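# Unplug the clipped cord from the power strip

## Task

Pull out the plug whose cord is held by the wire clip on the power strip and move it so it no longer touches or sits in that clip. At the end, neither gripper may be holding any other loose object.

## Robot and tools

Robot: two arms, left_arm and right_arm, each with a two-finger parallel gripper and a wrist camera. Fixed cameras are cam_head_left, cam_head_right, cam_high and cam_low; the wrist cameras are cam_left_wrist and cam_right_wrist. All images are 672x504.

Frames. The scene frame has its origin at table-top height, halfway between the nominal arm bases, with +z up, +x reaching out over the table and left_arm on the +y side. These names do not match left and right in the pictures. Measured bases: left_arm at (+0.036, +0.309, +0.009) m, right_arm at (-0.002, -0.251, +0.037) m. Results report each end_effector_position (metres) and end_effector_quat_wxyz in the scene frame. That position is the point between the finger pads, about 1 cm short of the tips. On a gripper, +z runs along the fingers and the fingers open and close along y. Reported values can be off by a few centimetres, worst at long reach.

The 14-number row. Every moving call uses rows of 14 numbers, each from -1 to 1: left_arm dx, dy, dz, rx, ry, rz, opening, then right_arm in the same seven. Both arms always appear, even if one stays still. dx to rz are an offset, not a pose: they count from that arm's Hand target as it stood when the action or move began, measured along that Hand target's own axes (not scene axes). Scale: 1.0 equals 0.6 m or 180 degrees; rx, ry, rz form a single rotation vector. Sending the same offset again moves the arm further. Six zeros re-command the current Hand target. Opening is absolute: +1 fully open (0.094 m), -1 closed. A 0 there is a real command (half open), so repeat the present opening to keep a gripper as it is.

execute_actions(actions, cameras): actions is a list of actions; each action is a list of up to 15 rows, one row per 1/30 s step, and a short action repeats its last row to fill the 15 steps. Each action lasts 0.5 s and all its rows count from the same start pose. An empty actions list returns camera images and the scene number and task. cameras: list of names, ["all"], or [] for none.

move(target, speed, blend, opening_speed, grip_force, blocking, cameras): straight-line paths to target, one 14-number row or a list of up to 15 rows, all offsets from the same starting Hand targets. speed in m/s, 0.002 to 2.9, default 0.25 (turns up to twice that in rad/s); one value or one per target. blend in m rounds corners of a list; 0 stops at each. opening_speed: rate of the commanded opening on the -1 to 1 scale per second, at least 0.2; use it for slow, gentle closing. grip_force: newtons per finger pad, 10 to 50, one value or one per arm; it persists. blocking=false returns after about 0.5 s while the move runs. Moves cap at 10 s and do not avoid obstacles or the other arm.

wait(seconds 0 to 10, cameras) lets time pass holding the last commands. stop(cameras) brakes a running move. zoom_image(camera, region=[x0,y0,x1,y1] pixels, at most 504 by 504) enlarges part of a camera's newest image. read_manual(section) only gives licence text. finished_scene(scene) ends the scene for good, giving the current scene number; make no other call after it in that reply.

Reading results. Hand target is the last commanded pose after clipping; the gripper often rests a little short of it, and a few centimetres of gap in free air is normal. grip_measured is the measured opening on the command scale (reads slightly wide when empty, narrower than a gripped part). grip_effort_nm is gripper motor effort, negative closing. The move: line gives the ending: done (within 10 mm and 2 degrees), off_target, moving, held (a check blocked a step or the clearance check stopped the move) or fault; limits=paced means a pose was clipped, limits=held that steps were withheld. Joint torques and velocities are also shown; "within noise" means the arm is still.

Limits. Orientation commands are clipped to 40 degrees from the measured one each step. A blocked arm keeps pushing until commanded back past the gripper. Faster moves hit harder and stray more.

Avoid: arms or grippers touching each other, closing on the other arm's fingers, hard impacts on fixed or heavy things, dropping or releasing moving parts, anything leaving the table, strain on wrist camera cables, and paths near an arm's own base (go around it). Motors heat when holding loads, stretched out or pushing: MOTOR HOT appears at 75 °C, at 90 °C an OVER-TEMPERATURE FAULT folds that arm away for the rest of the scene, at 100 °C it collapses. Loose objects may occasionally get nudged by outside forces. Before finishing, make sure the plug is out and clear of the clip and both grippers hold nothing else.

Each tool is called after "Emit:" in YAML: its name, and indented under it one key for each argument.

## Session

Emit:
execute_actions:
  actions: []

Scene clock: 0.00 s.
left_arm: end_effector_position=(+0.2482, +0.2444, +0.2874) grip_measured=+1.000 grip_effort_nm=n/a end_effector_quat_wxyz=(+0.471, -0.072, +0.860, -0.185) | right_arm: end_effector_position=(+0.3539, -0.1864, +0.2552) grip_measured=+1.000 grip_effort_nm=n/a end_effector_quat_wxyz=(+0.628, +0.097, +0.739, +0.221)
Joint positions: left_arm=[-0.29 0.557 0.92 -0.873 -0.031 -0.475 0.094] | right_arm=[0.121 1.01 0.38 0.517 -0.06 0.462 0.094]
Joint velocities: within noise
Joint torques (N m): no reading
Heat: left arm: 34 °C; right arm: 26 °C.
Hand target: left_arm +0.2470, +0.2451, +0.2911; +0.475, -0.071, +0.857, -0.185 | right_arm +0.3547, -0.1863, +0.2650; +0.638, +0.095, +0.731, +0.222
Tool commands: left_gripper/opening=+1.0 right_gripper/opening=+1.0
camera_calibration:
cam_left_wrist: T_world_to_cam=[[-0.0189216, -0.924552, 0.380585, 0.125591], [-0.847457, -0.187152, -0.49678, 0.437429], [0.530526, -0.331929, -0.779978, 0.262404], [0, 0, 0, 1]] pos_world=[0.233866, 0.285081, 0.374177]
cam_right_wrist: T_world_to_cam=[[0.136134, -0.877373, -0.460092, -0.0945359], [-0.583596, 0.304262, -0.752888, 0.494294], [0.800552, 0.371001, -0.470611, -0.00643685], [0, 0, 0, 1]] pos_world=[0.306491, -0.23095, 0.325624]

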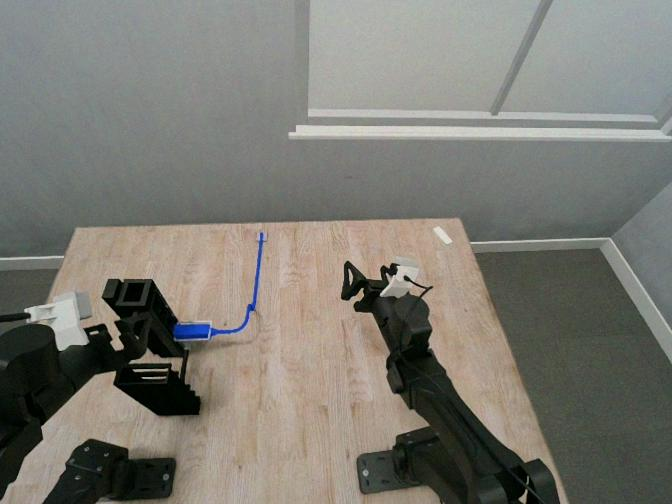

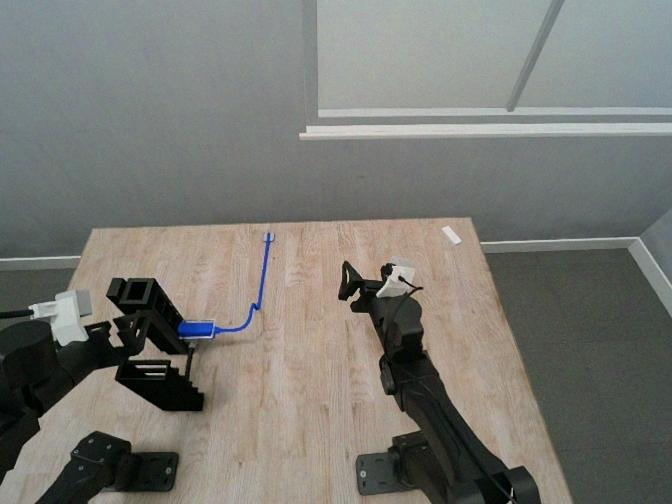

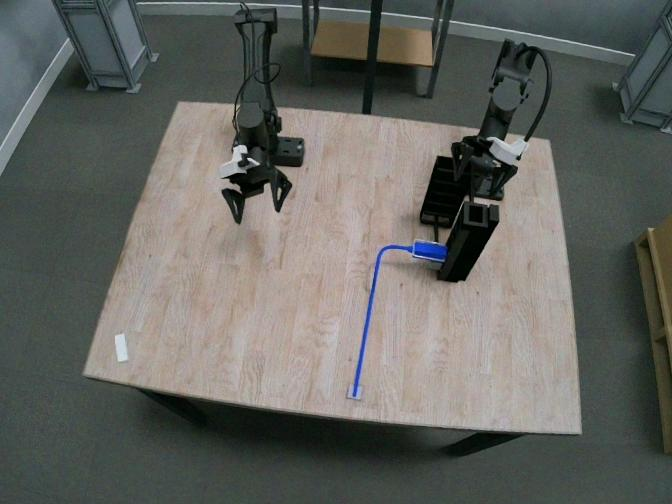

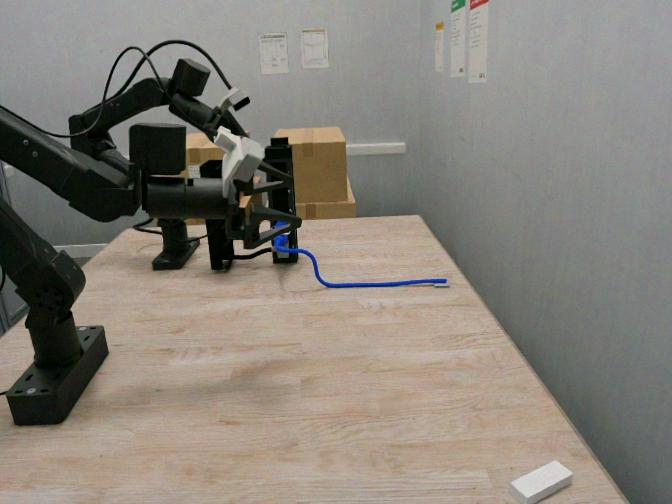

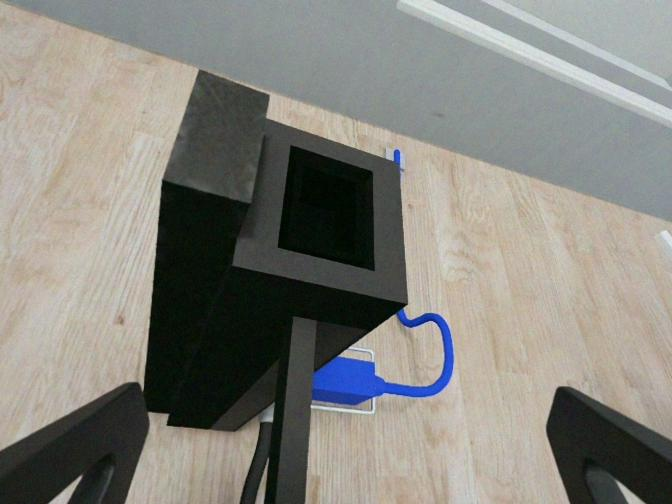

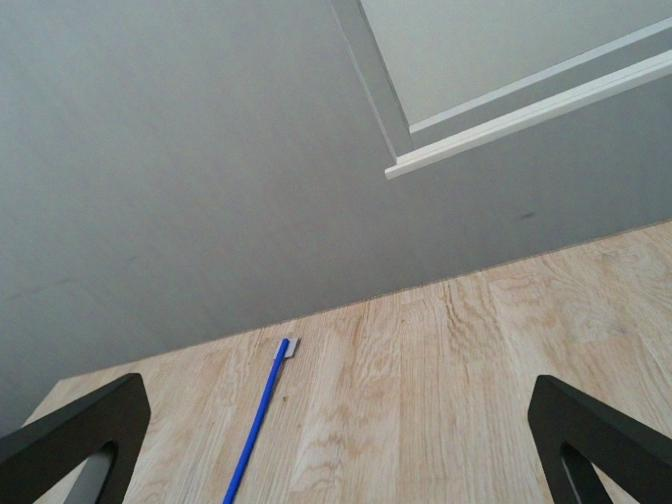

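Emit:
zoom_image:
  camera: "cam_left_wrist"
  region: [220, 280, 480, 480]

Emit:
zoom_image:
  camera: "cam_high"
  region: [370, 140, 520, 300]

Emit:
zoom_image:
  camera: "cam_low"
  region: [190, 120, 340, 290]

Emit:
zoom_image:
  camera: "cam_head_right"
  region: [90, 260, 270, 420]

Scaled by 1.938 from the camera's 672x504 image, which has a finer 960x720 frame.

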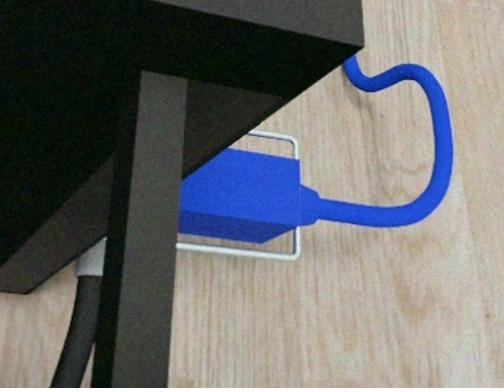

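Scaled by 3.150 from the camera's 672x504 image, which has a finer 960x720 frame.

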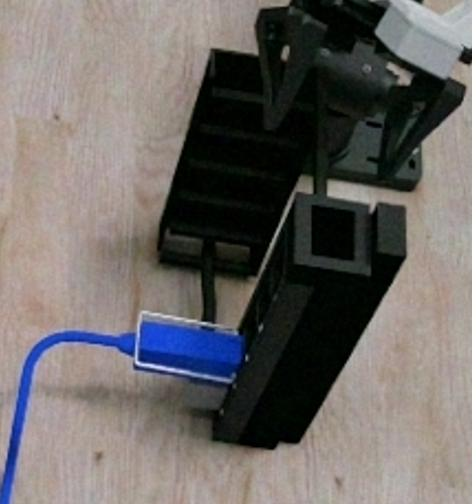

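Scaled by 2.965 from the camera's 672x504 image, which has a finer 960x720 frame.

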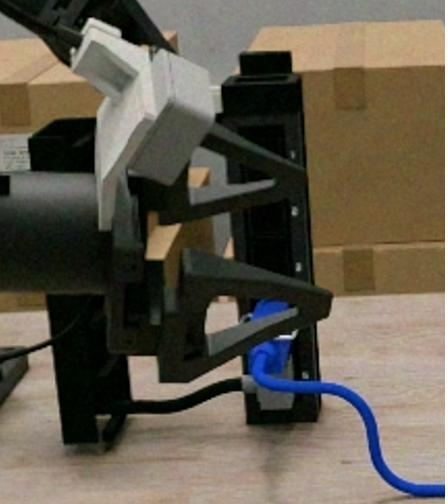

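Scaled by 2.800 from the camera's 672x504 image, which has a finer 960x720 frame.

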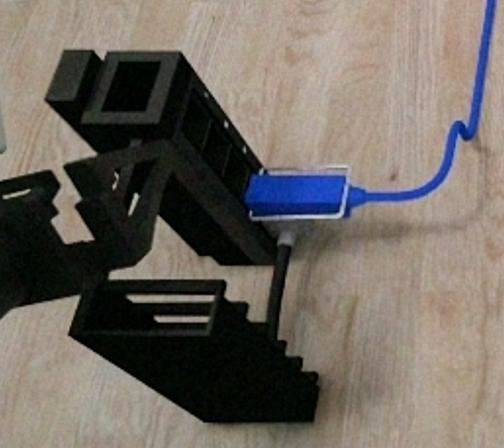

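Emit:
move:
  target: [0,0,0,0,0,0,1,0.216,0.19,0.005,-0.397,0.19,-0.236,1]
  speed: 0.35
  cameras: ["cam_right_wrist","cam_low","cam_head_left"]

Emit:
zoom_image:
  camera: "cam_right_wrist"
  region: [180, 100, 480, 400]

Scene clock: 27.57 s.
left_arm: end_effector_position=(+0.2482, +0.2444, +0.2874) grip_measured=+1.000 grip_effort_nm=0.00 end_effector_quat_wxyz=(+0.471, -0.072, +0.860, -0.185) | right_arm: end_effector_position=(+0.3148, -0.0344, +0.1921) grip_measured=+1.000 grip_effort_nm=0.01 end_effector_quat_wxyz=(-0.377, +0.590, -0.606, -0.377)
Joint positions: left_arm=[-0.29 0.557 0.92 -0.873 -0.031 -0.475 0.094] | right_arm=[0.141 1.71 1.141 -0.648 -1.092 -1.162 0.094]
Joint torques (N m): left_arm=[0.03 1.54 8.31 1.29 -0.03 -0.01] | right_arm=[0.57 -7.09 10.03 0.89 -0.56 -0.14]
Heat: left arm: 37 °C; right arm: 30 °C.
Hand target: left_arm +0.2470, +0.2451, +0.2911; +0.475, -0.071, +0.857, -0.185 | right_arm +0.3193, -0.0303, +0.2002; -0.382, +0.595, -0.596, -0.380
Off the commanded pose: left_arm 0.004 m, 1 deg | right_arm 0.010 m, 2 deg.
move: done
camera_calibration:
cam_right_wrist: T_world_to_cam=[[0.999489, -0.0189087, -0.0257871, -0.310498], [-0.0310013, -0.770667, -0.636484, 0.144482], [-0.00783823, 0.636958, -0.770859, 0.260155], [0, 0, 0, 1]] pos_world=[0.316857, -0.0602315, 0.284496]
Images, in order (width x height): cam_head_left 672x504, cam_low 672x504, cam_right_wrist 672x504.

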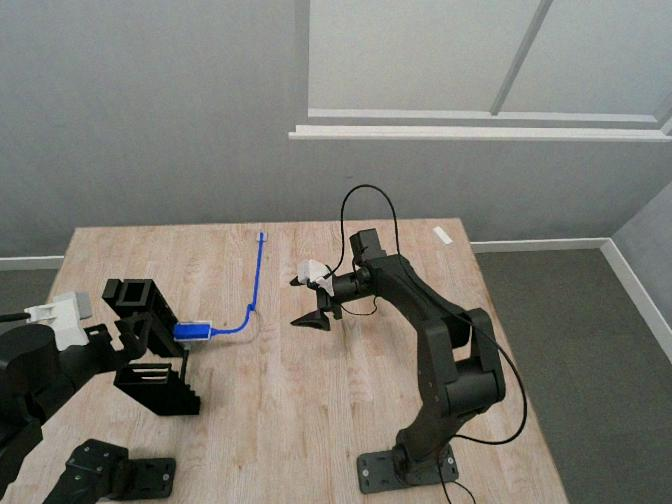

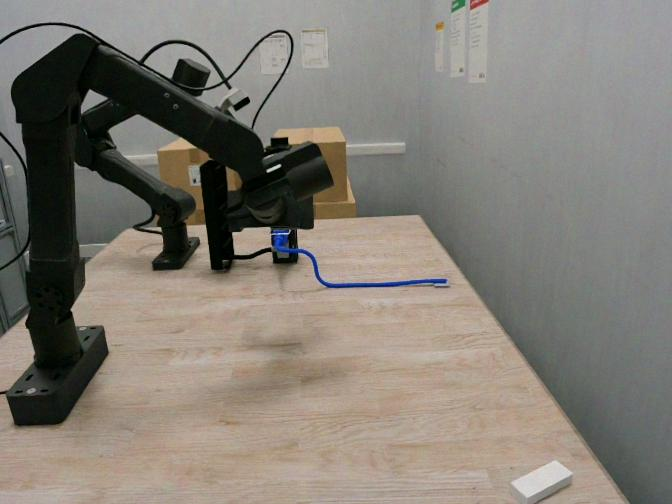

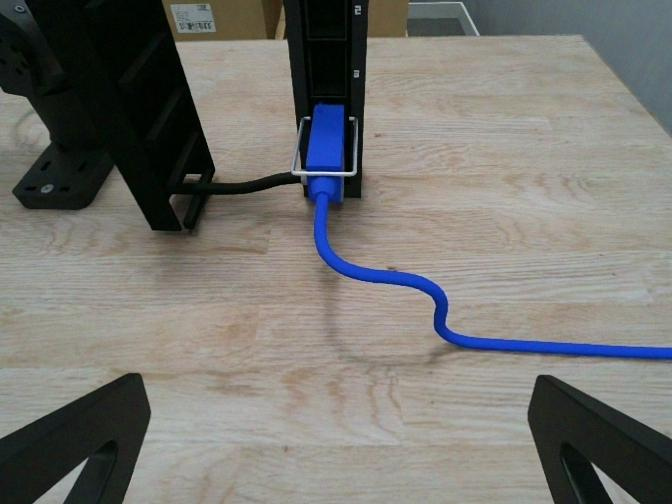

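Scaled by 1.680 from the camera's 672x504 image, which has a finer 960x720 frame.

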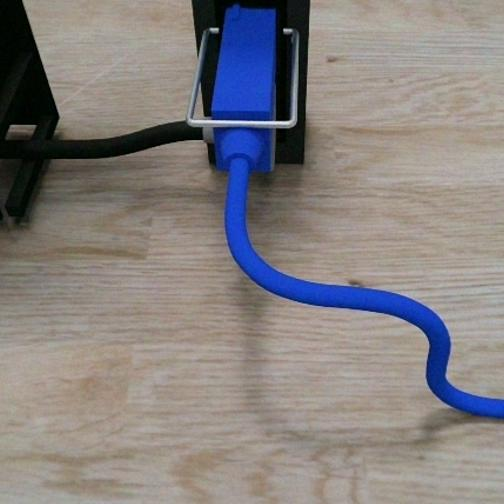

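Emit:
move:
  target: [0,0,0,0,0,0,1,0.095,-0.028,0.246,0,-0.14,0,-1]
  speed: 0.25
  cameras: ["all"]

Emit:
zoom_image:
  camera: "cam_right_wrist"
  region: [200, 150, 500, 450]

Emit:
zoom_image:
  camera: "cam_head_right"
  region: [120, 250, 300, 400]

Scene clock: 48.60 s.
left_arm: end_effector_position=(+0.2482, +0.2444, +0.2874) grip_measured=+1.000 grip_effort_nm=0.00 end_effector_quat_wxyz=(+0.471, -0.072, +0.860, -0.185) | right_arm: end_effector_position=(+0.3377, +0.0782, +0.0877) grip_measured=-0.992 grip_effort_nm=-0.40 end_effector_quat_wxyz=(+0.494, -0.499, +0.503, +0.504)
Joint positions: left_arm=[-0.29 0.557 0.92 -0.873 -0.031 -0.475 0.094] | right_arm=[0.384 2.433 0.949 1.476 -1.168 0.007 0]
Joint torques (N m): left_arm=[-0.02 1.59 8.34 1.27 -0.05 0] | right_arm=[0.69 -10.1 3.41 2.36 0.11 -0.01]
Heat: left arm: 38 °C; right arm: 29 °C.
Hand target: left_arm +0.2470, +0.2451, +0.2911; +0.475, -0.071, +0.857, -0.185 | right_arm +0.3365, +0.0799, +0.0866; +0.503, -0.498, +0.498, +0.501
Off the commanded pose: left_arm 0.004 m, 1 deg | right_arm 0.002 m, 1 deg.
move: done
camera_calibration:
cam_left_wrist: T_world_to_cam=[[-0.0189216, -0.924552, 0.380585, 0.125591], [-0.847457, -0.187152, -0.49678, 0.437429], [0.530526, -0.331929, -0.779978, 0.262404], [0, 0, 0, 1]] pos_world=[0.233866, 0.285081, 0.374177]
cam_right_wrist: T_world_to_cam=[[0.999605, 0.0106763, -0.0260118, -0.336291], [-0.0190459, -0.423458, -0.905716, 0.157892], [-0.0206846, 0.905853, -0.423087, 0.0609827], [0, 0, 0, 1]] pos_world=[0.340426, 0.0152097, 0.160059]

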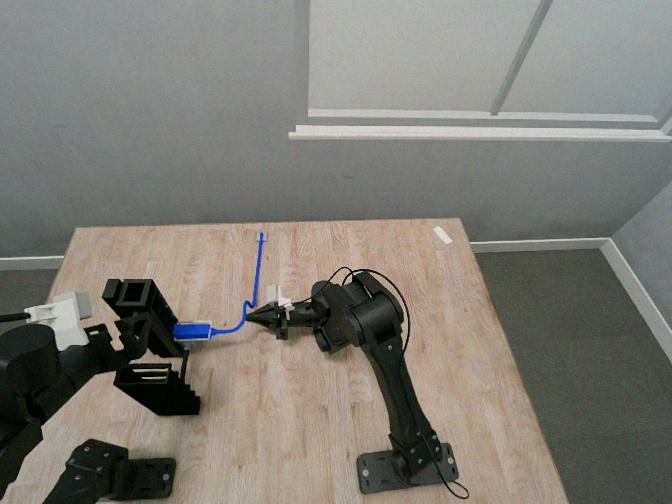

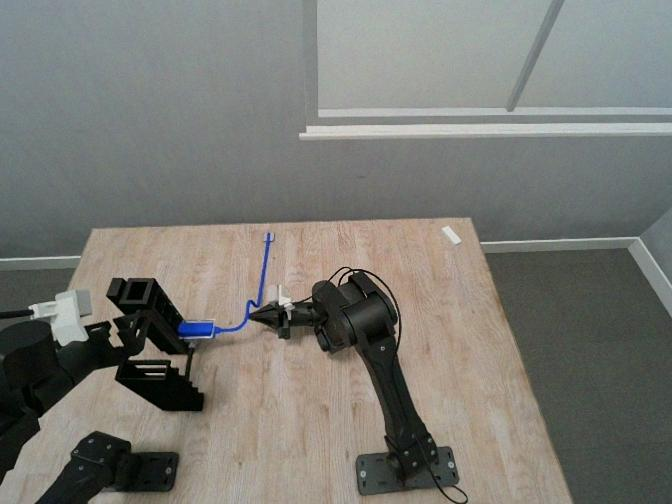

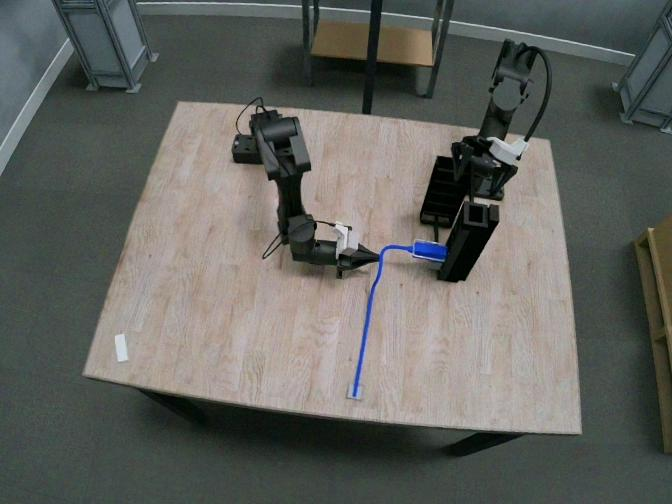

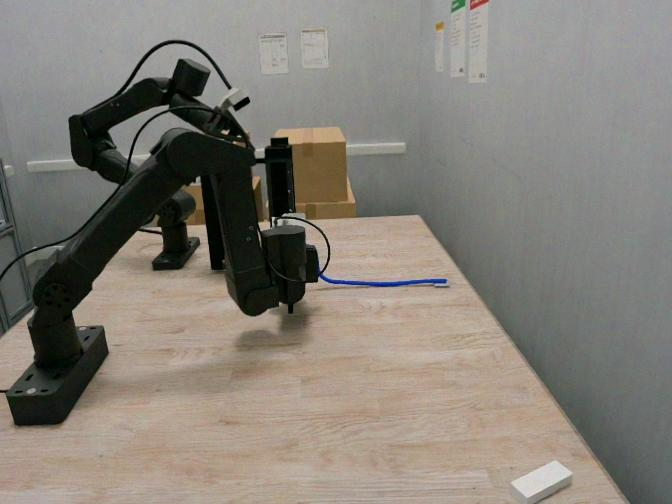

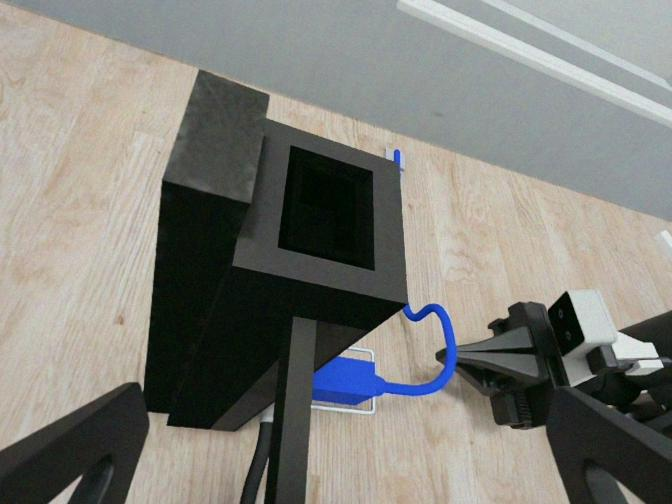

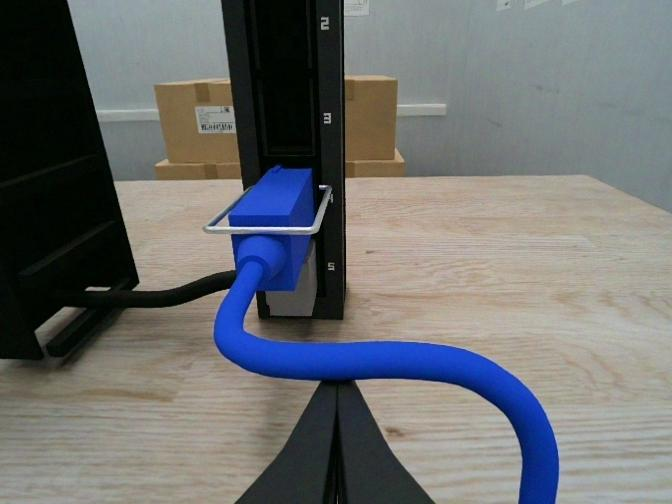

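Scaled by 1.680 from the camera's 672x504 image, which has a finer 960x720 frame.

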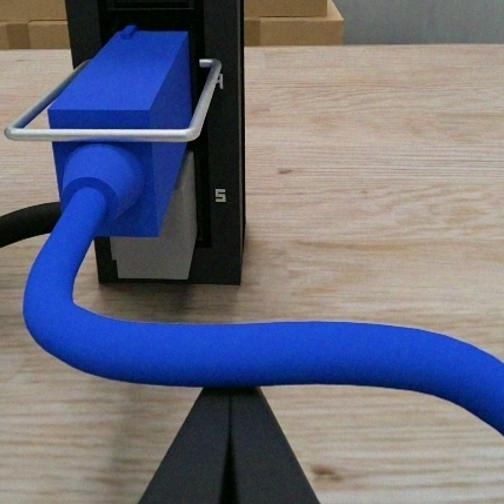

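Scaled by 2.800 from the camera's 672x504 image, which has a finer 960x720 frame.

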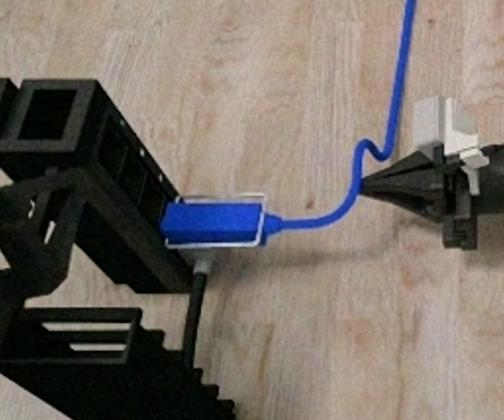

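Emit:
move:
  target:
    - [0,0,0,0,0,0,1,0.025,0.01,0,0,0,0,-1]
    - [0,0,0,0,0,0,1,0.025,0.01,0.142,0,0,0,-1]
  speed: 0.12
  blend: [0.01,0]
  cameras: ["cam_right_wrist","cam_head_right","cam_left_wrist"]

Emit:
zoom_image:
  camera: "cam_right_wrist"
  region: [150, 200, 500, 500]

Scene clock: 65.83 s.
left_arm: end_effector_position=(+0.2482, +0.2444, +0.2874) grip_measured=+1.000 grip_effort_nm=0.00 end_effector_quat_wxyz=(+0.471, -0.072, +0.860, -0.185) | right_arm: end_effector_position=(+0.3258, +0.1552, +0.0622) grip_measured=-0.992 grip_effort_nm=-0.40 end_effector_quat_wxyz=(+0.484, -0.495, +0.515, +0.505)
Joint positions: left_arm=[-0.29 0.557 0.92 -0.873 -0.031 -0.475 0.094] | right_arm=[0.575 2.544 1.097 1.409 -0.973 0.01 0]
Joint torques (N m): left_arm=[-0.01 1.58 8.34 1.28 -0.04 -0.02] | right_arm=[1.28 -11.78 7.57 2.27 0.12 -0.05]
Heat: left arm: 38 °C; right arm: 29 °C.
Hand target: left_arm +0.2470, +0.2451, +0.2911; +0.475, -0.071, +0.857, -0.185 | right_arm +0.3309, +0.1652, +0.0724; +0.503, -0.498, +0.498, +0.501
Off the commanded pose: left_arm 0.004 m, 1 deg | right_arm 0.015 m, 3 deg.
move: off_target (right_arm); blend cut to 0.0081 m at target 1
camera_calibration:
cam_left_wrist: T_world_to_cam=[[-0.0189216, -0.924552, 0.380585, 0.125591], [-0.847457, -0.187152, -0.49678, 0.437429], [0.530526, -0.331929, -0.779978, 0.262404], [0, 0, 0, 1]] pos_world=[0.233866, 0.285081, 0.374177]
cam_right_wrist: T_world_to_cam=[[0.998578, 0.00568736, -0.0529967, -0.323128], [-0.0451018, -0.439706, -0.897009, 0.177662], [-0.0284046, 0.898124, -0.438824, -0.0151022], [0, 0, 0, 1]] pos_world=[0.330253, 0.0935203, 0.135612]
Images, in order (width x height): cam_head_right 672x504, cam_left_wrist 672x504, cam_right_wrist 672x504.

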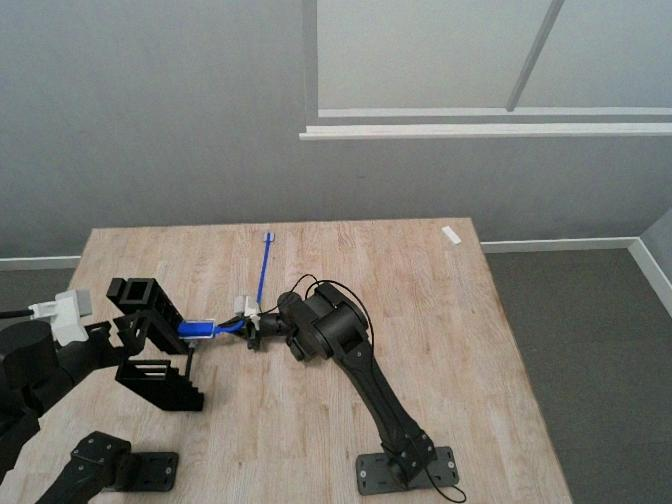

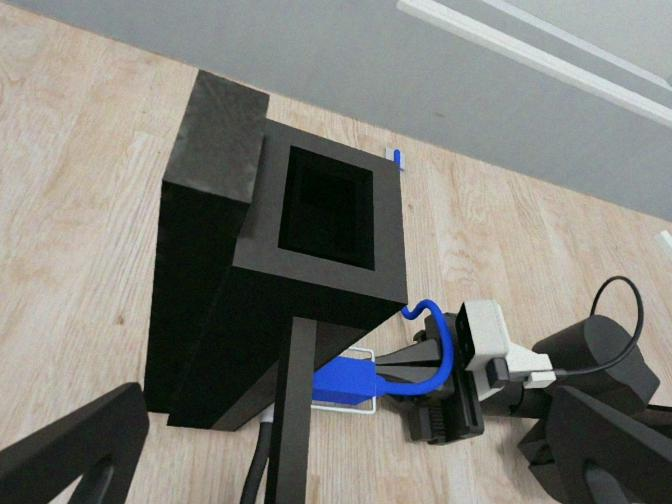

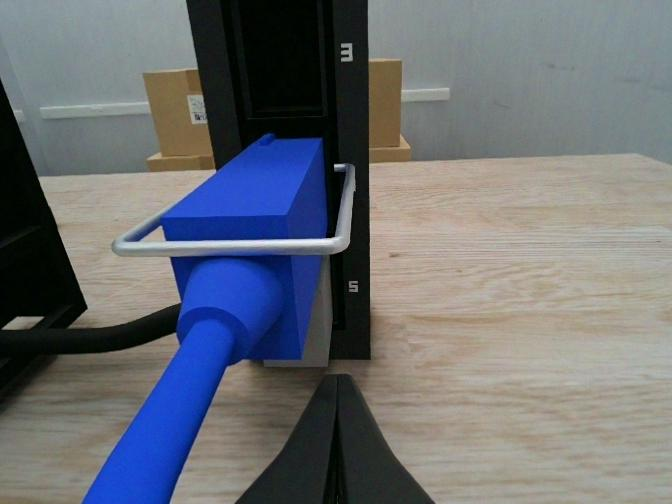

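Scaled by 1.440 from the camera's 672x504 image, which has a finer 960x720 frame.

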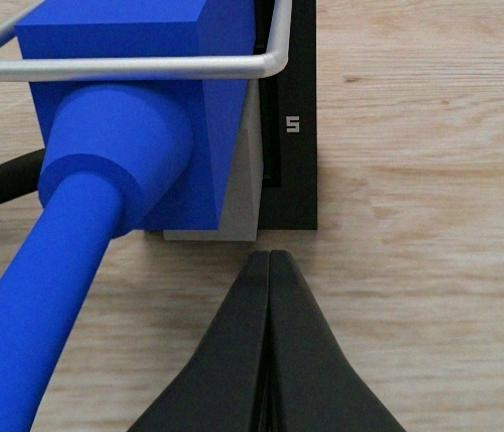

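Emit:
move:
  target:
    - [0,0,0,0,0,0,1,-0.01,-0.013,0.008,0,0,0,-1]
    - [0,0,0,0,0,0,1,-0.065,-0.013,0.013,0,0,0,-1]
  speed: 0.08
  cameras: ["cam_right_wrist","cam_head_right","cam_left_wrist"]

Scene clock: 72.40 s.
left_arm: end_effector_position=(+0.2482, +0.2444, +0.2874) grip_measured=+1.000 grip_effort_nm=0.00 end_effector_quat_wxyz=(+0.471, -0.072, +0.860, -0.185) | right_arm: end_effector_position=(+0.3332, +0.1624, +0.0676) grip_measured=-0.992 grip_effort_nm=-0.40 end_effector_quat_wxyz=(+0.463, -0.490, +0.538, +0.507)
Joint positions: left_arm=[-0.29 0.557 0.92 -0.873 -0.031 -0.475 0.094] | right_arm=[0.581 2.501 1.126 1.276 -0.96 0.009 0]
Joint torques (N m): left_arm=[0.01 1.61 8.32 1.28 -0.04 -0.01] | right_arm=[1.18 -18.65 6.16 2.44 0.04 -0.01]
Heat: left arm: 38 °C; right arm: 29 °C.
Hand target: left_arm +0.2470, +0.2451, +0.2911; +0.475, -0.071, +0.857, -0.185 | right_arm +0.3385, +0.1727, +0.1115; +0.503, -0.498, +0.498, +0.501
Off the commanded pose: left_arm 0.004 m, 1 deg | right_arm 0.045 m, 7 deg.
move: off_target (right_arm)
camera_calibration:
cam_left_wrist: T_world_to_cam=[[-0.0189216, -0.924552, 0.380585, 0.125591], [-0.847457, -0.187152, -0.49678, 0.437429], [0.530526, -0.331929, -0.779978, 0.262404], [0, 0, 0, 1]] pos_world=[0.233866, 0.285081, 0.374177]
cam_right_wrist: T_world_to_cam=[[0.994645, -0.00313352, -0.103303, -0.324092], [-0.0925813, -0.471263, -0.87712, 0.205587], [-0.0459342, 0.881987, -0.469029, -0.00858302], [0, 0, 0, 1]] pos_world=[0.340996, 0.10344, 0.14282]
Images, in order (width x height): cam_head_right 672x504, cam_left_wrist 672x504, cam_right_wrist 672x504.

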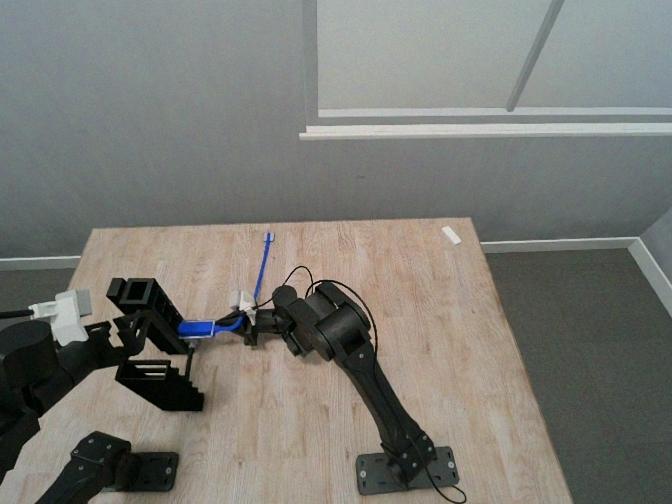

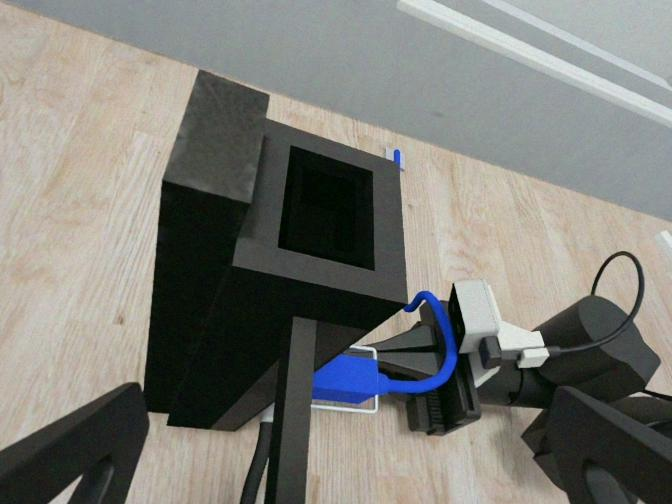

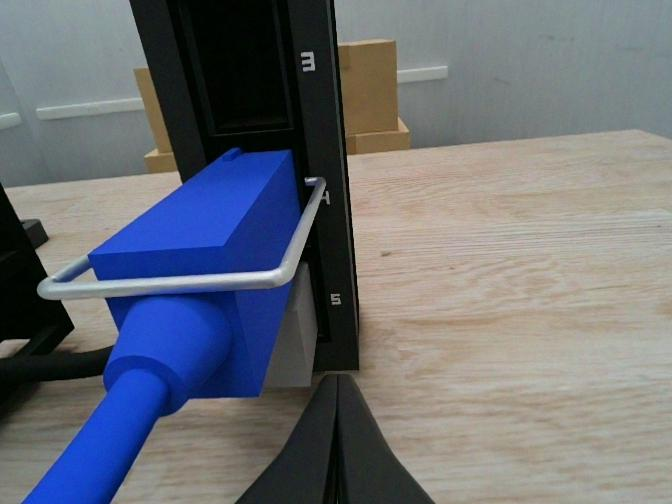

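Emit:
move:
  target:
    - [0,0,0,0,0,0,1,0.066,0,-0.02,0,0,0,-1]
    - [0,0,0,0,0,0,1,0.06,-0.02,-0.255,0,0,0,-1]
    - [0,0,0,0,0,0,1,-0.064,-0.01,-0.255,0,0,0.5,-1]
  speed: 0.2
  blend: [0.01,0.01,0]
  cameras: ["cam_right_wrist","cam_head_right","cam_left_wrist","cam_low"]

Scene clock: 92.60 s.
left_arm: end_effector_position=(+0.2482, +0.2444, +0.2874) grip_measured=+1.000 grip_effort_nm=0.01 end_effector_quat_wxyz=(+0.471, -0.072, +0.860, -0.185) | right_arm: end_effector_position=(+0.3491, +0.0182, +0.1371) grip_measured=-0.992 grip_effort_nm=-0.40 end_effector_quat_wxyz=(-0.005, +0.014, +0.707, +0.707)
Joint positions: left_arm=[-0.29 0.557 0.92 -0.873 -0.031 -0.475 0.094] | right_arm=[0.221 2.229 0.861 1.369 -1.312 1.6 0]
Joint torques (N m): left_arm=[-0.01 1.58 8.31 1.27 -0.04 -0.02] | right_arm=[0.61 -13.55 3 1.89 -0.05 -0.07]
Heat: left arm: 38 °C; right arm: 31 °C.
Hand target: left_arm +0.2470, +0.2451, +0.2911; +0.475, -0.071, +0.857, -0.185 | right_arm +0.3441, +0.0193, +0.1485; +0.001, +0.000, +0.704, +0.710
Off the commanded pose: left_arm 0.004 m, 1 deg | right_arm 0.013 m, 2 deg.
move: off_target (right_arm)
camera_calibration:
cam_left_wrist: T_world_to_cam=[[-0.0189216, -0.924552, 0.380585, 0.125591], [-0.847457, -0.187152, -0.49678, 0.437429], [0.530526, -0.331929, -0.779978, 0.262404], [0, 0, 0, 1]] pos_world=[0.233866, 0.285081, 0.374177]
cam_right_wrist: T_world_to_cam=[[-0.040088, 0.00599809, -0.999178, 0.150672], [-0.912021, -0.408721, 0.0341376, 0.360066], [-0.40818, 0.91264, 0.0218552, 0.210564], [0, 0, 0, 1]] pos_world=[0.420376, -0.0459059, 0.133655]
Images, in order (width x height): cam_head_right 672x504, cam_low 672x504, cam_left_wrist 672x504, cam_right_wrist 672x504.

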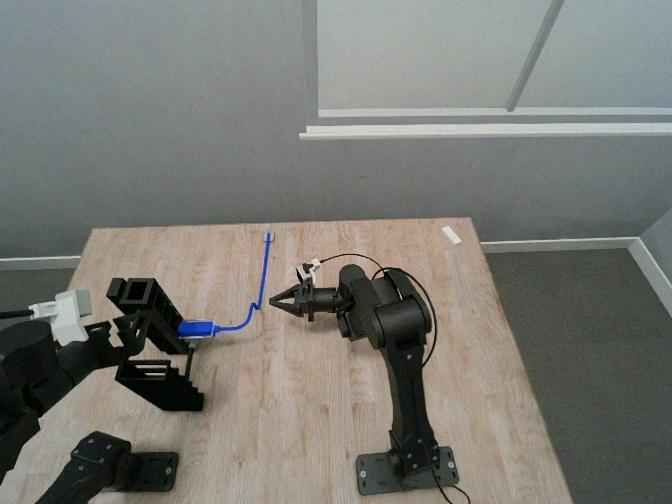

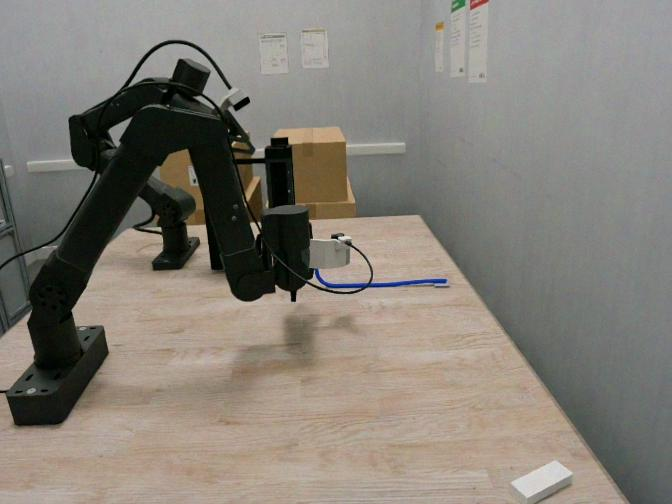

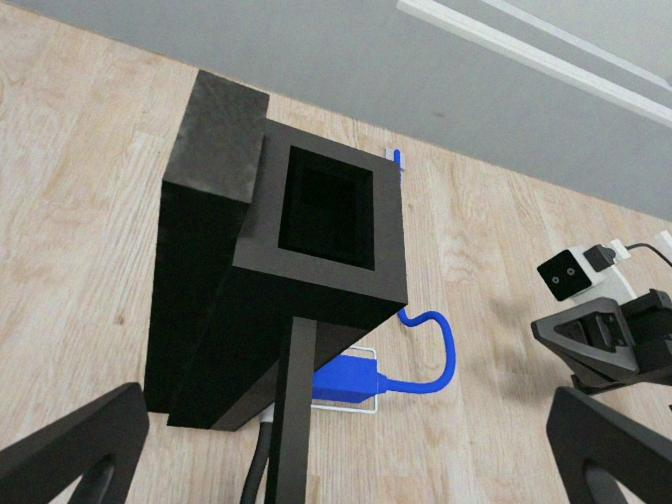

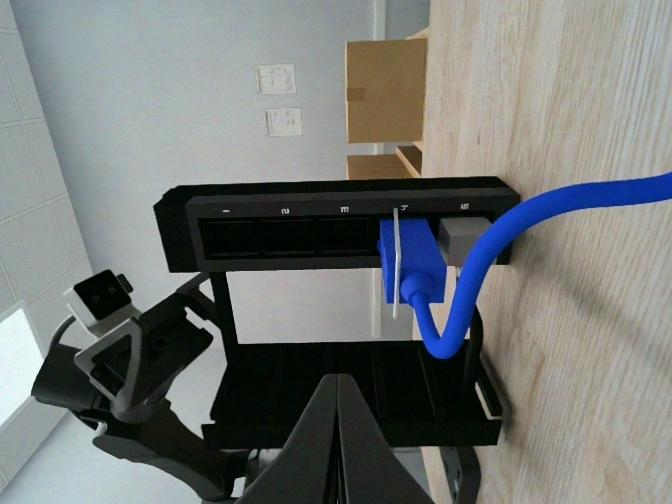

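Emit:
zoom_image:
  camera: "cam_right_wrist"
  region: [350, 170, 500, 350]

Scaled by 2.800 from the camera's 672x504 image, which has a finer 960x720 frame.

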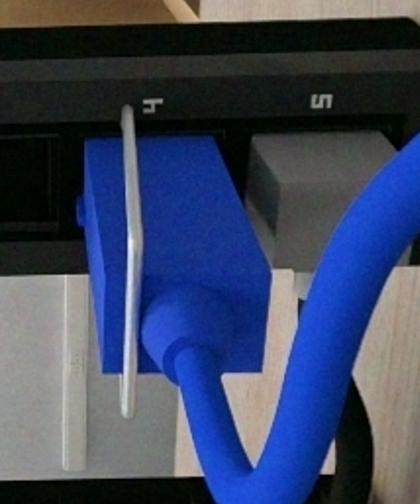

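Emit:
move:
  target:
    - [0,0,0,0,0,0,1,0.015,-0.022,0.088,0,0,0,-1]
    - [0,0,0,0,0,0,1,0.015,-0.084,0.165,0,0,0,-1]
    - [0,0,0,0,0,0,1,0.015,-0.09,0.247,0,0,0,-1]
  speed: 0.15
  blend: [0.01,0.01,0]
  cameras: ["cam_right_wrist","cam_head_right","cam_left_wrist"]

Emit:
zoom_image:
  camera: "cam_left_wrist"
  region: [280, 260, 530, 460]

Scene clock: 106.10 s.
left_arm: end_effector_position=(+0.2482, +0.2444, +0.2874) grip_measured=+1.000 grip_effort_nm=0.00 end_effector_quat_wxyz=(+0.471, -0.072, +0.860, -0.185) | right_arm: end_effector_position=(+0.3339, +0.1602, +0.1110) grip_measured=-0.992 grip_effort_nm=-0.39 end_effector_quat_wxyz=(+0.008, -0.011, +0.695, +0.719)
Joint positions: left_arm=[-0.29 0.557 0.92 -0.873 -0.031 -0.475 0.094] | right_arm=[0.573 2.445 1.11 1.394 -0.976 1.593 0]
Joint torques (N m): left_arm=[0.03 1.59 8.36 1.27 -0.05 0] | right_arm=[1.28 -9.62 6.76 1.54 0.18 -0.19]
Heat: left arm: 38 °C; right arm: 33 °C.
Hand target: left_arm +0.2470, +0.2451, +0.2911; +0.475, -0.071, +0.857, -0.185 | right_arm +0.3355, +0.1680, +0.0957; +0.001, +0.000, +0.704, +0.710
Off the commanded pose: left_arm 0.004 m, 1 deg | right_arm 0.017 m, 2 deg.
move: off_target (right_arm)
camera_calibration:
cam_left_wrist: T_world_to_cam=[[-0.0189216, -0.924552, 0.380585, 0.125591], [-0.847457, -0.187152, -0.49678, 0.437429], [0.530526, -0.331929, -0.779978, 0.262404], [0, 0, 0, 1]] pos_world=[0.233866, 0.285081, 0.374177]
cam_right_wrist: T_world_to_cam=[[0.0144845, 0.0381247, -0.999168, 0.0997616], [-0.905194, -0.423987, -0.0293, 0.412326], [-0.424751, 0.904865, 0.028369, 0.0814388], [0, 0, 0, 1]] pos_world=[0.406382, 0.0973264, 0.109449]
Images, in order (width x height): cam_head_right 672x504, cam_left_wrist 672x504, cam_right_wrist 672x504.

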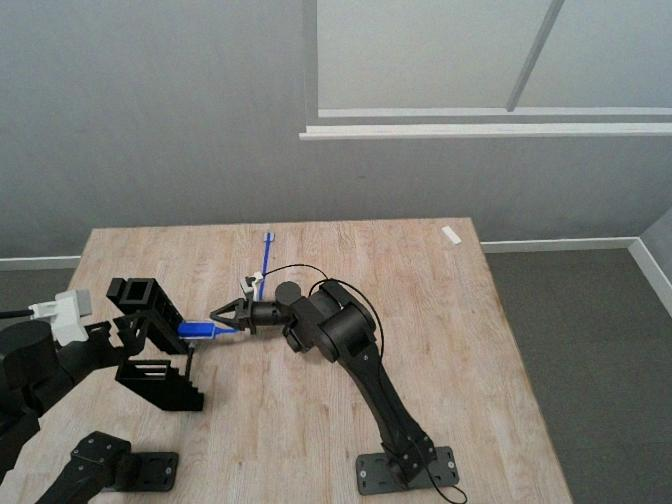

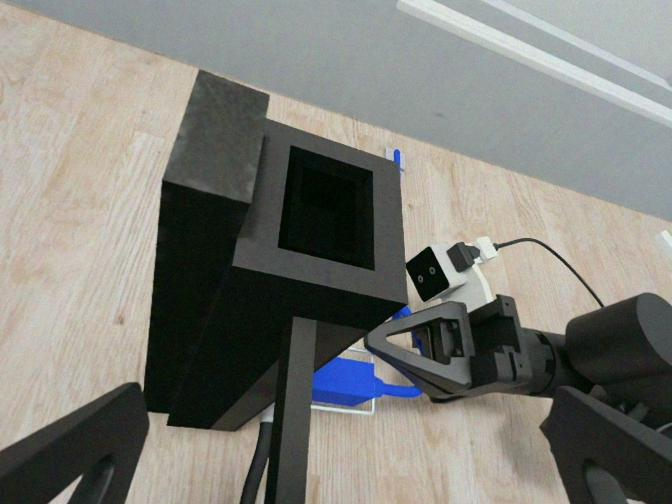

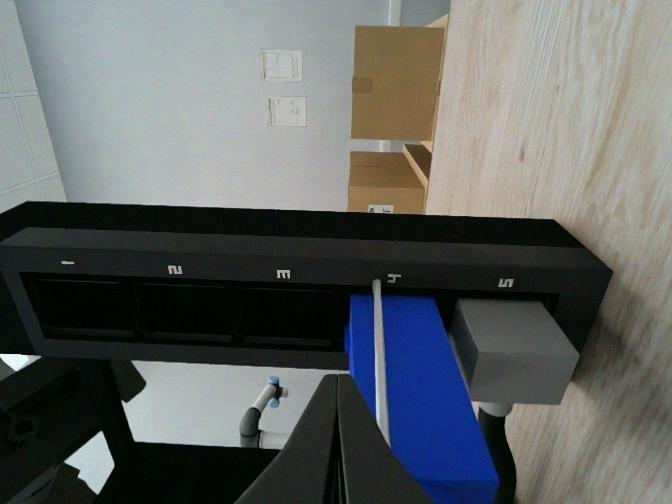

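Scaled by 2.016 from the camera's 672x504 image, which has a finer 960x720 frame.

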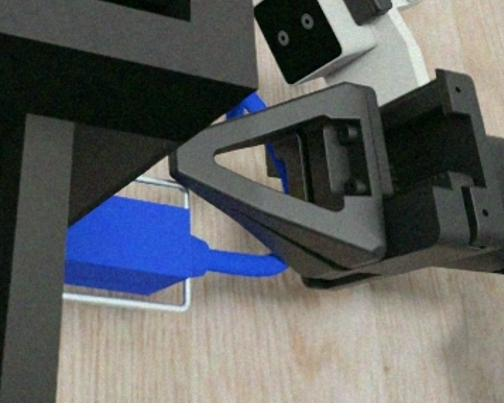

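Emit:
move:
  target:
    - [0,0,0,0,0,0,1,0,0.05,-0.2,0,0,0,-1]
    - [0,0,0,0,0,0,1,0.11,0.05,-0.247,0,0,-0.5,-1]
  speed: 0.25
  blend: [0.02,0]

Scene clock: 120.83 s.
left_arm: end_effector_position=(+0.2482, +0.2444, +0.2874) grip_measured=+1.000 grip_effort_nm=0.00 end_effector_quat_wxyz=(+0.471, -0.072, +0.860, -0.185) | right_arm: end_effector_position=(+0.2700, +0.0225, +0.1089) grip_measured=-0.992 grip_effort_nm=-0.38 end_effector_quat_wxyz=(+0.471, -0.490, +0.528, +0.508)
Joint positions: left_arm=[-0.29 0.557 0.92 -0.873 -0.031 -0.475 0.094] | right_arm=[0.301 2.181 0.556 1.504 -1.243 -0.039 0]
Joint torques (N m): left_arm=[-0.01 1.57 8.34 1.26 -0.04 -0.01] | right_arm=[-0.58 -11.55 1.85 2.45 -0.18 -0.15]
Heat: left arm: 38 °C; right arm: 31 °C.
Hand target: left_arm +0.2470, +0.2451, +0.2911; +0.475, -0.071, +0.857, -0.185 | right_arm +0.2692, +0.0197, +0.1244; +0.503, -0.498, +0.498, +0.501
Off the commanded pose: left_arm 0.004 m, 1 deg | right_arm 0.016 m, 5 deg.
joint sent to its limit (right arm) — joint 4 (wrist pitch), upper limit. The joint targets still meet the commanded pose.
move: off_target (right_arm)

Emit:
move:
  target: [0,0,0,0,0,0,1,0.062,-0.02,0.12,0.083,0,0,-1]
  speed: 0.2
  cameras: ["cam_right_wrist","cam_left_wrist"]

Scene clock: 125.03 s.
left_arm: end_effector_position=(+0.2482, +0.2444, +0.2874) grip_measured=+1.000 grip_effort_nm=0.00 end_effector_quat_wxyz=(+0.471, -0.072, +0.860, -0.185) | right_arm: end_effector_position=(+0.2776, +0.0876, +0.0808) grip_measured=-0.992 grip_effort_nm=-0.38 end_effector_quat_wxyz=(+0.513, -0.452, +0.597, +0.421)
Joint positions: left_arm=[-0.29 0.557 0.92 -0.873 -0.031 -0.475 0.094] | right_arm=[0.575 2.238 0.572 1.505 -0.729 -0.068 0]
Joint torques (N m): left_arm=[-0.01 1.58 8.38 1.28 -0.04 -0.02] | right_arm=[0.61 -7.65 4.55 2.8 -0.01 -0.09]
Heat: left arm: 38 °C; right arm: 31 °C.
Hand target: left_arm +0.2470, +0.2451, +0.2911; +0.475, -0.071, +0.857, -0.185 | right_arm +0.2815, +0.0920, +0.0879; +0.564, -0.428, +0.559, +0.432
Off the commanded pose: left_arm 0.004 m, 1 deg | right_arm 0.009 m, 8 deg.
joint sent to its limit (right arm) — joint 4 (wrist pitch), upper limit. The joint targets are off in orientation, not in position.
move: off_target (right_arm)
camera_calibration:
cam_left_wrist: T_world_to_cam=[[-0.0189216, -0.924552, 0.380585, 0.125591], [-0.847457, -0.187152, -0.49678, 0.437429], [0.530526, -0.331929, -0.779978, 0.262404], [0, 0, 0, 1]] pos_world=[0.233866, 0.285081, 0.374177]
cam_right_wrist: T_world_to_cam=[[0.970872, -0.233833, -0.052237, -0.245017], [-0.166327, -0.500832, -0.849413, 0.197512], [0.172459, 0.83336, -0.525137, 0.00929309], [0, 0, 0, 1]] pos_world=[0.269129, 0.0338826, 0.15985]
Images, in order (width x height): cam_left_wrist 672x504, cam_right_wrist 672x504.

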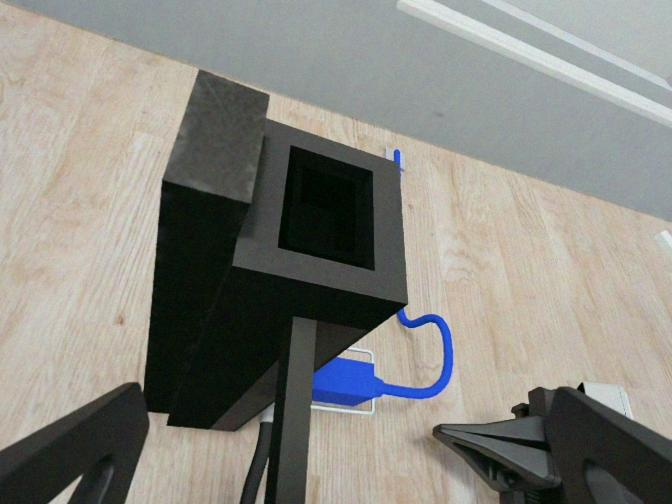

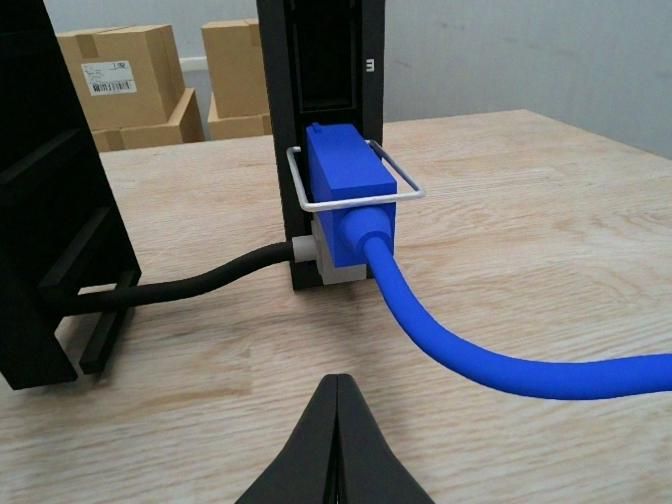

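Emit:
move:
  target:
    - [0,0,0,0,0,0,1,0.02,0.022,0.129,0,0,0,-1]
    - [0,0,0,0,0,0,1,-0.075,0.022,0.129,0,0,0,-1]
  speed: 0.1
  cameras: ["cam_right_wrist","cam_left_wrist"]

Scene clock: 132.83 s.
left_arm: end_effector_position=(+0.2482, +0.2444, +0.2874) grip_measured=+1.000 grip_effort_nm=0.00 end_effector_quat_wxyz=(+0.471, -0.072, +0.860, -0.185) | right_arm: end_effector_position=(+0.2904, +0.1696, +0.1206) grip_measured=-0.992 grip_effort_nm=-0.38 end_effector_quat_wxyz=(+0.556, -0.432, +0.564, +0.431)
Joint positions: left_arm=[-0.29 0.557 0.92 -0.873 -0.031 -0.475 0.094] | right_arm=[0.757 2.264 0.814 1.439 -0.531 0.001 0]
Joint torques (N m): left_arm=[-0.01 1.61 8.42 1.27 -0.04 0] | right_arm=[0.62 -13.86 3.21 2.22 0.04 -0.02]
Heat: left arm: 38 °C; right arm: 31 °C.
Hand target: left_arm +0.2470, +0.2451, +0.2911; +0.475, -0.071, +0.857, -0.185 | right_arm +0.2886, +0.1698, +0.1334; +0.563, -0.428, +0.559, +0.432
Off the commanded pose: left_arm 0.004 m, 1 deg | right_arm 0.013 m, 1 deg.
move: off_target (right_arm)
camera_calibration:
cam_left_wrist: T_world_to_cam=[[-0.0189216, -0.924552, 0.380585, 0.125591], [-0.847457, -0.187152, -0.49678, 0.437429], [0.530526, -0.331929, -0.779978, 0.262404], [0, 0, 0, 1]] pos_world=[0.233866, 0.285081, 0.374177]
cam_right_wrist: T_world_to_cam=[[0.967898, -0.250693, -0.0180725, -0.236537], [-0.123293, -0.410902, -0.903304, 0.253324], [0.219026, 0.876534, -0.42862, -0.0727905], [0, 0, 0, 1]] pos_world=[0.27612, 0.108596, 0.193354]
Images, in order (width x height): cam_left_wrist 672x504, cam_right_wrist 672x504.

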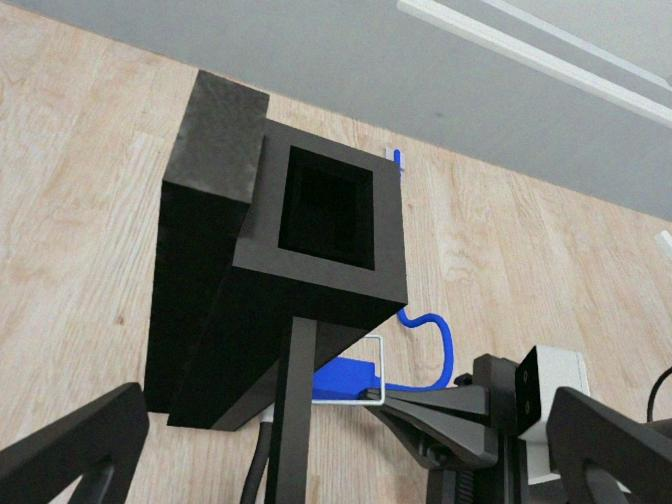

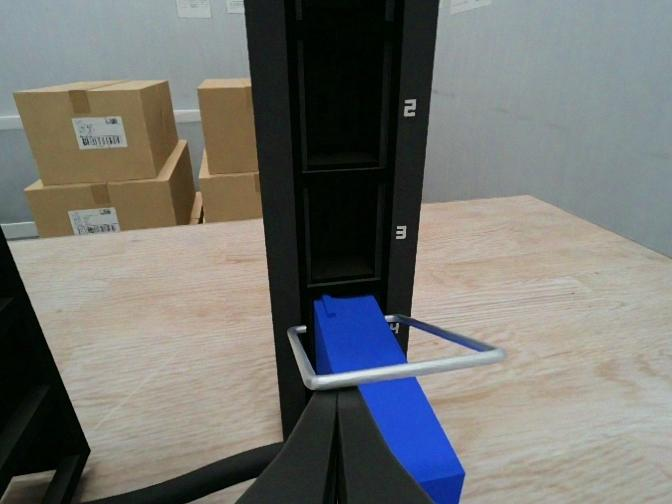

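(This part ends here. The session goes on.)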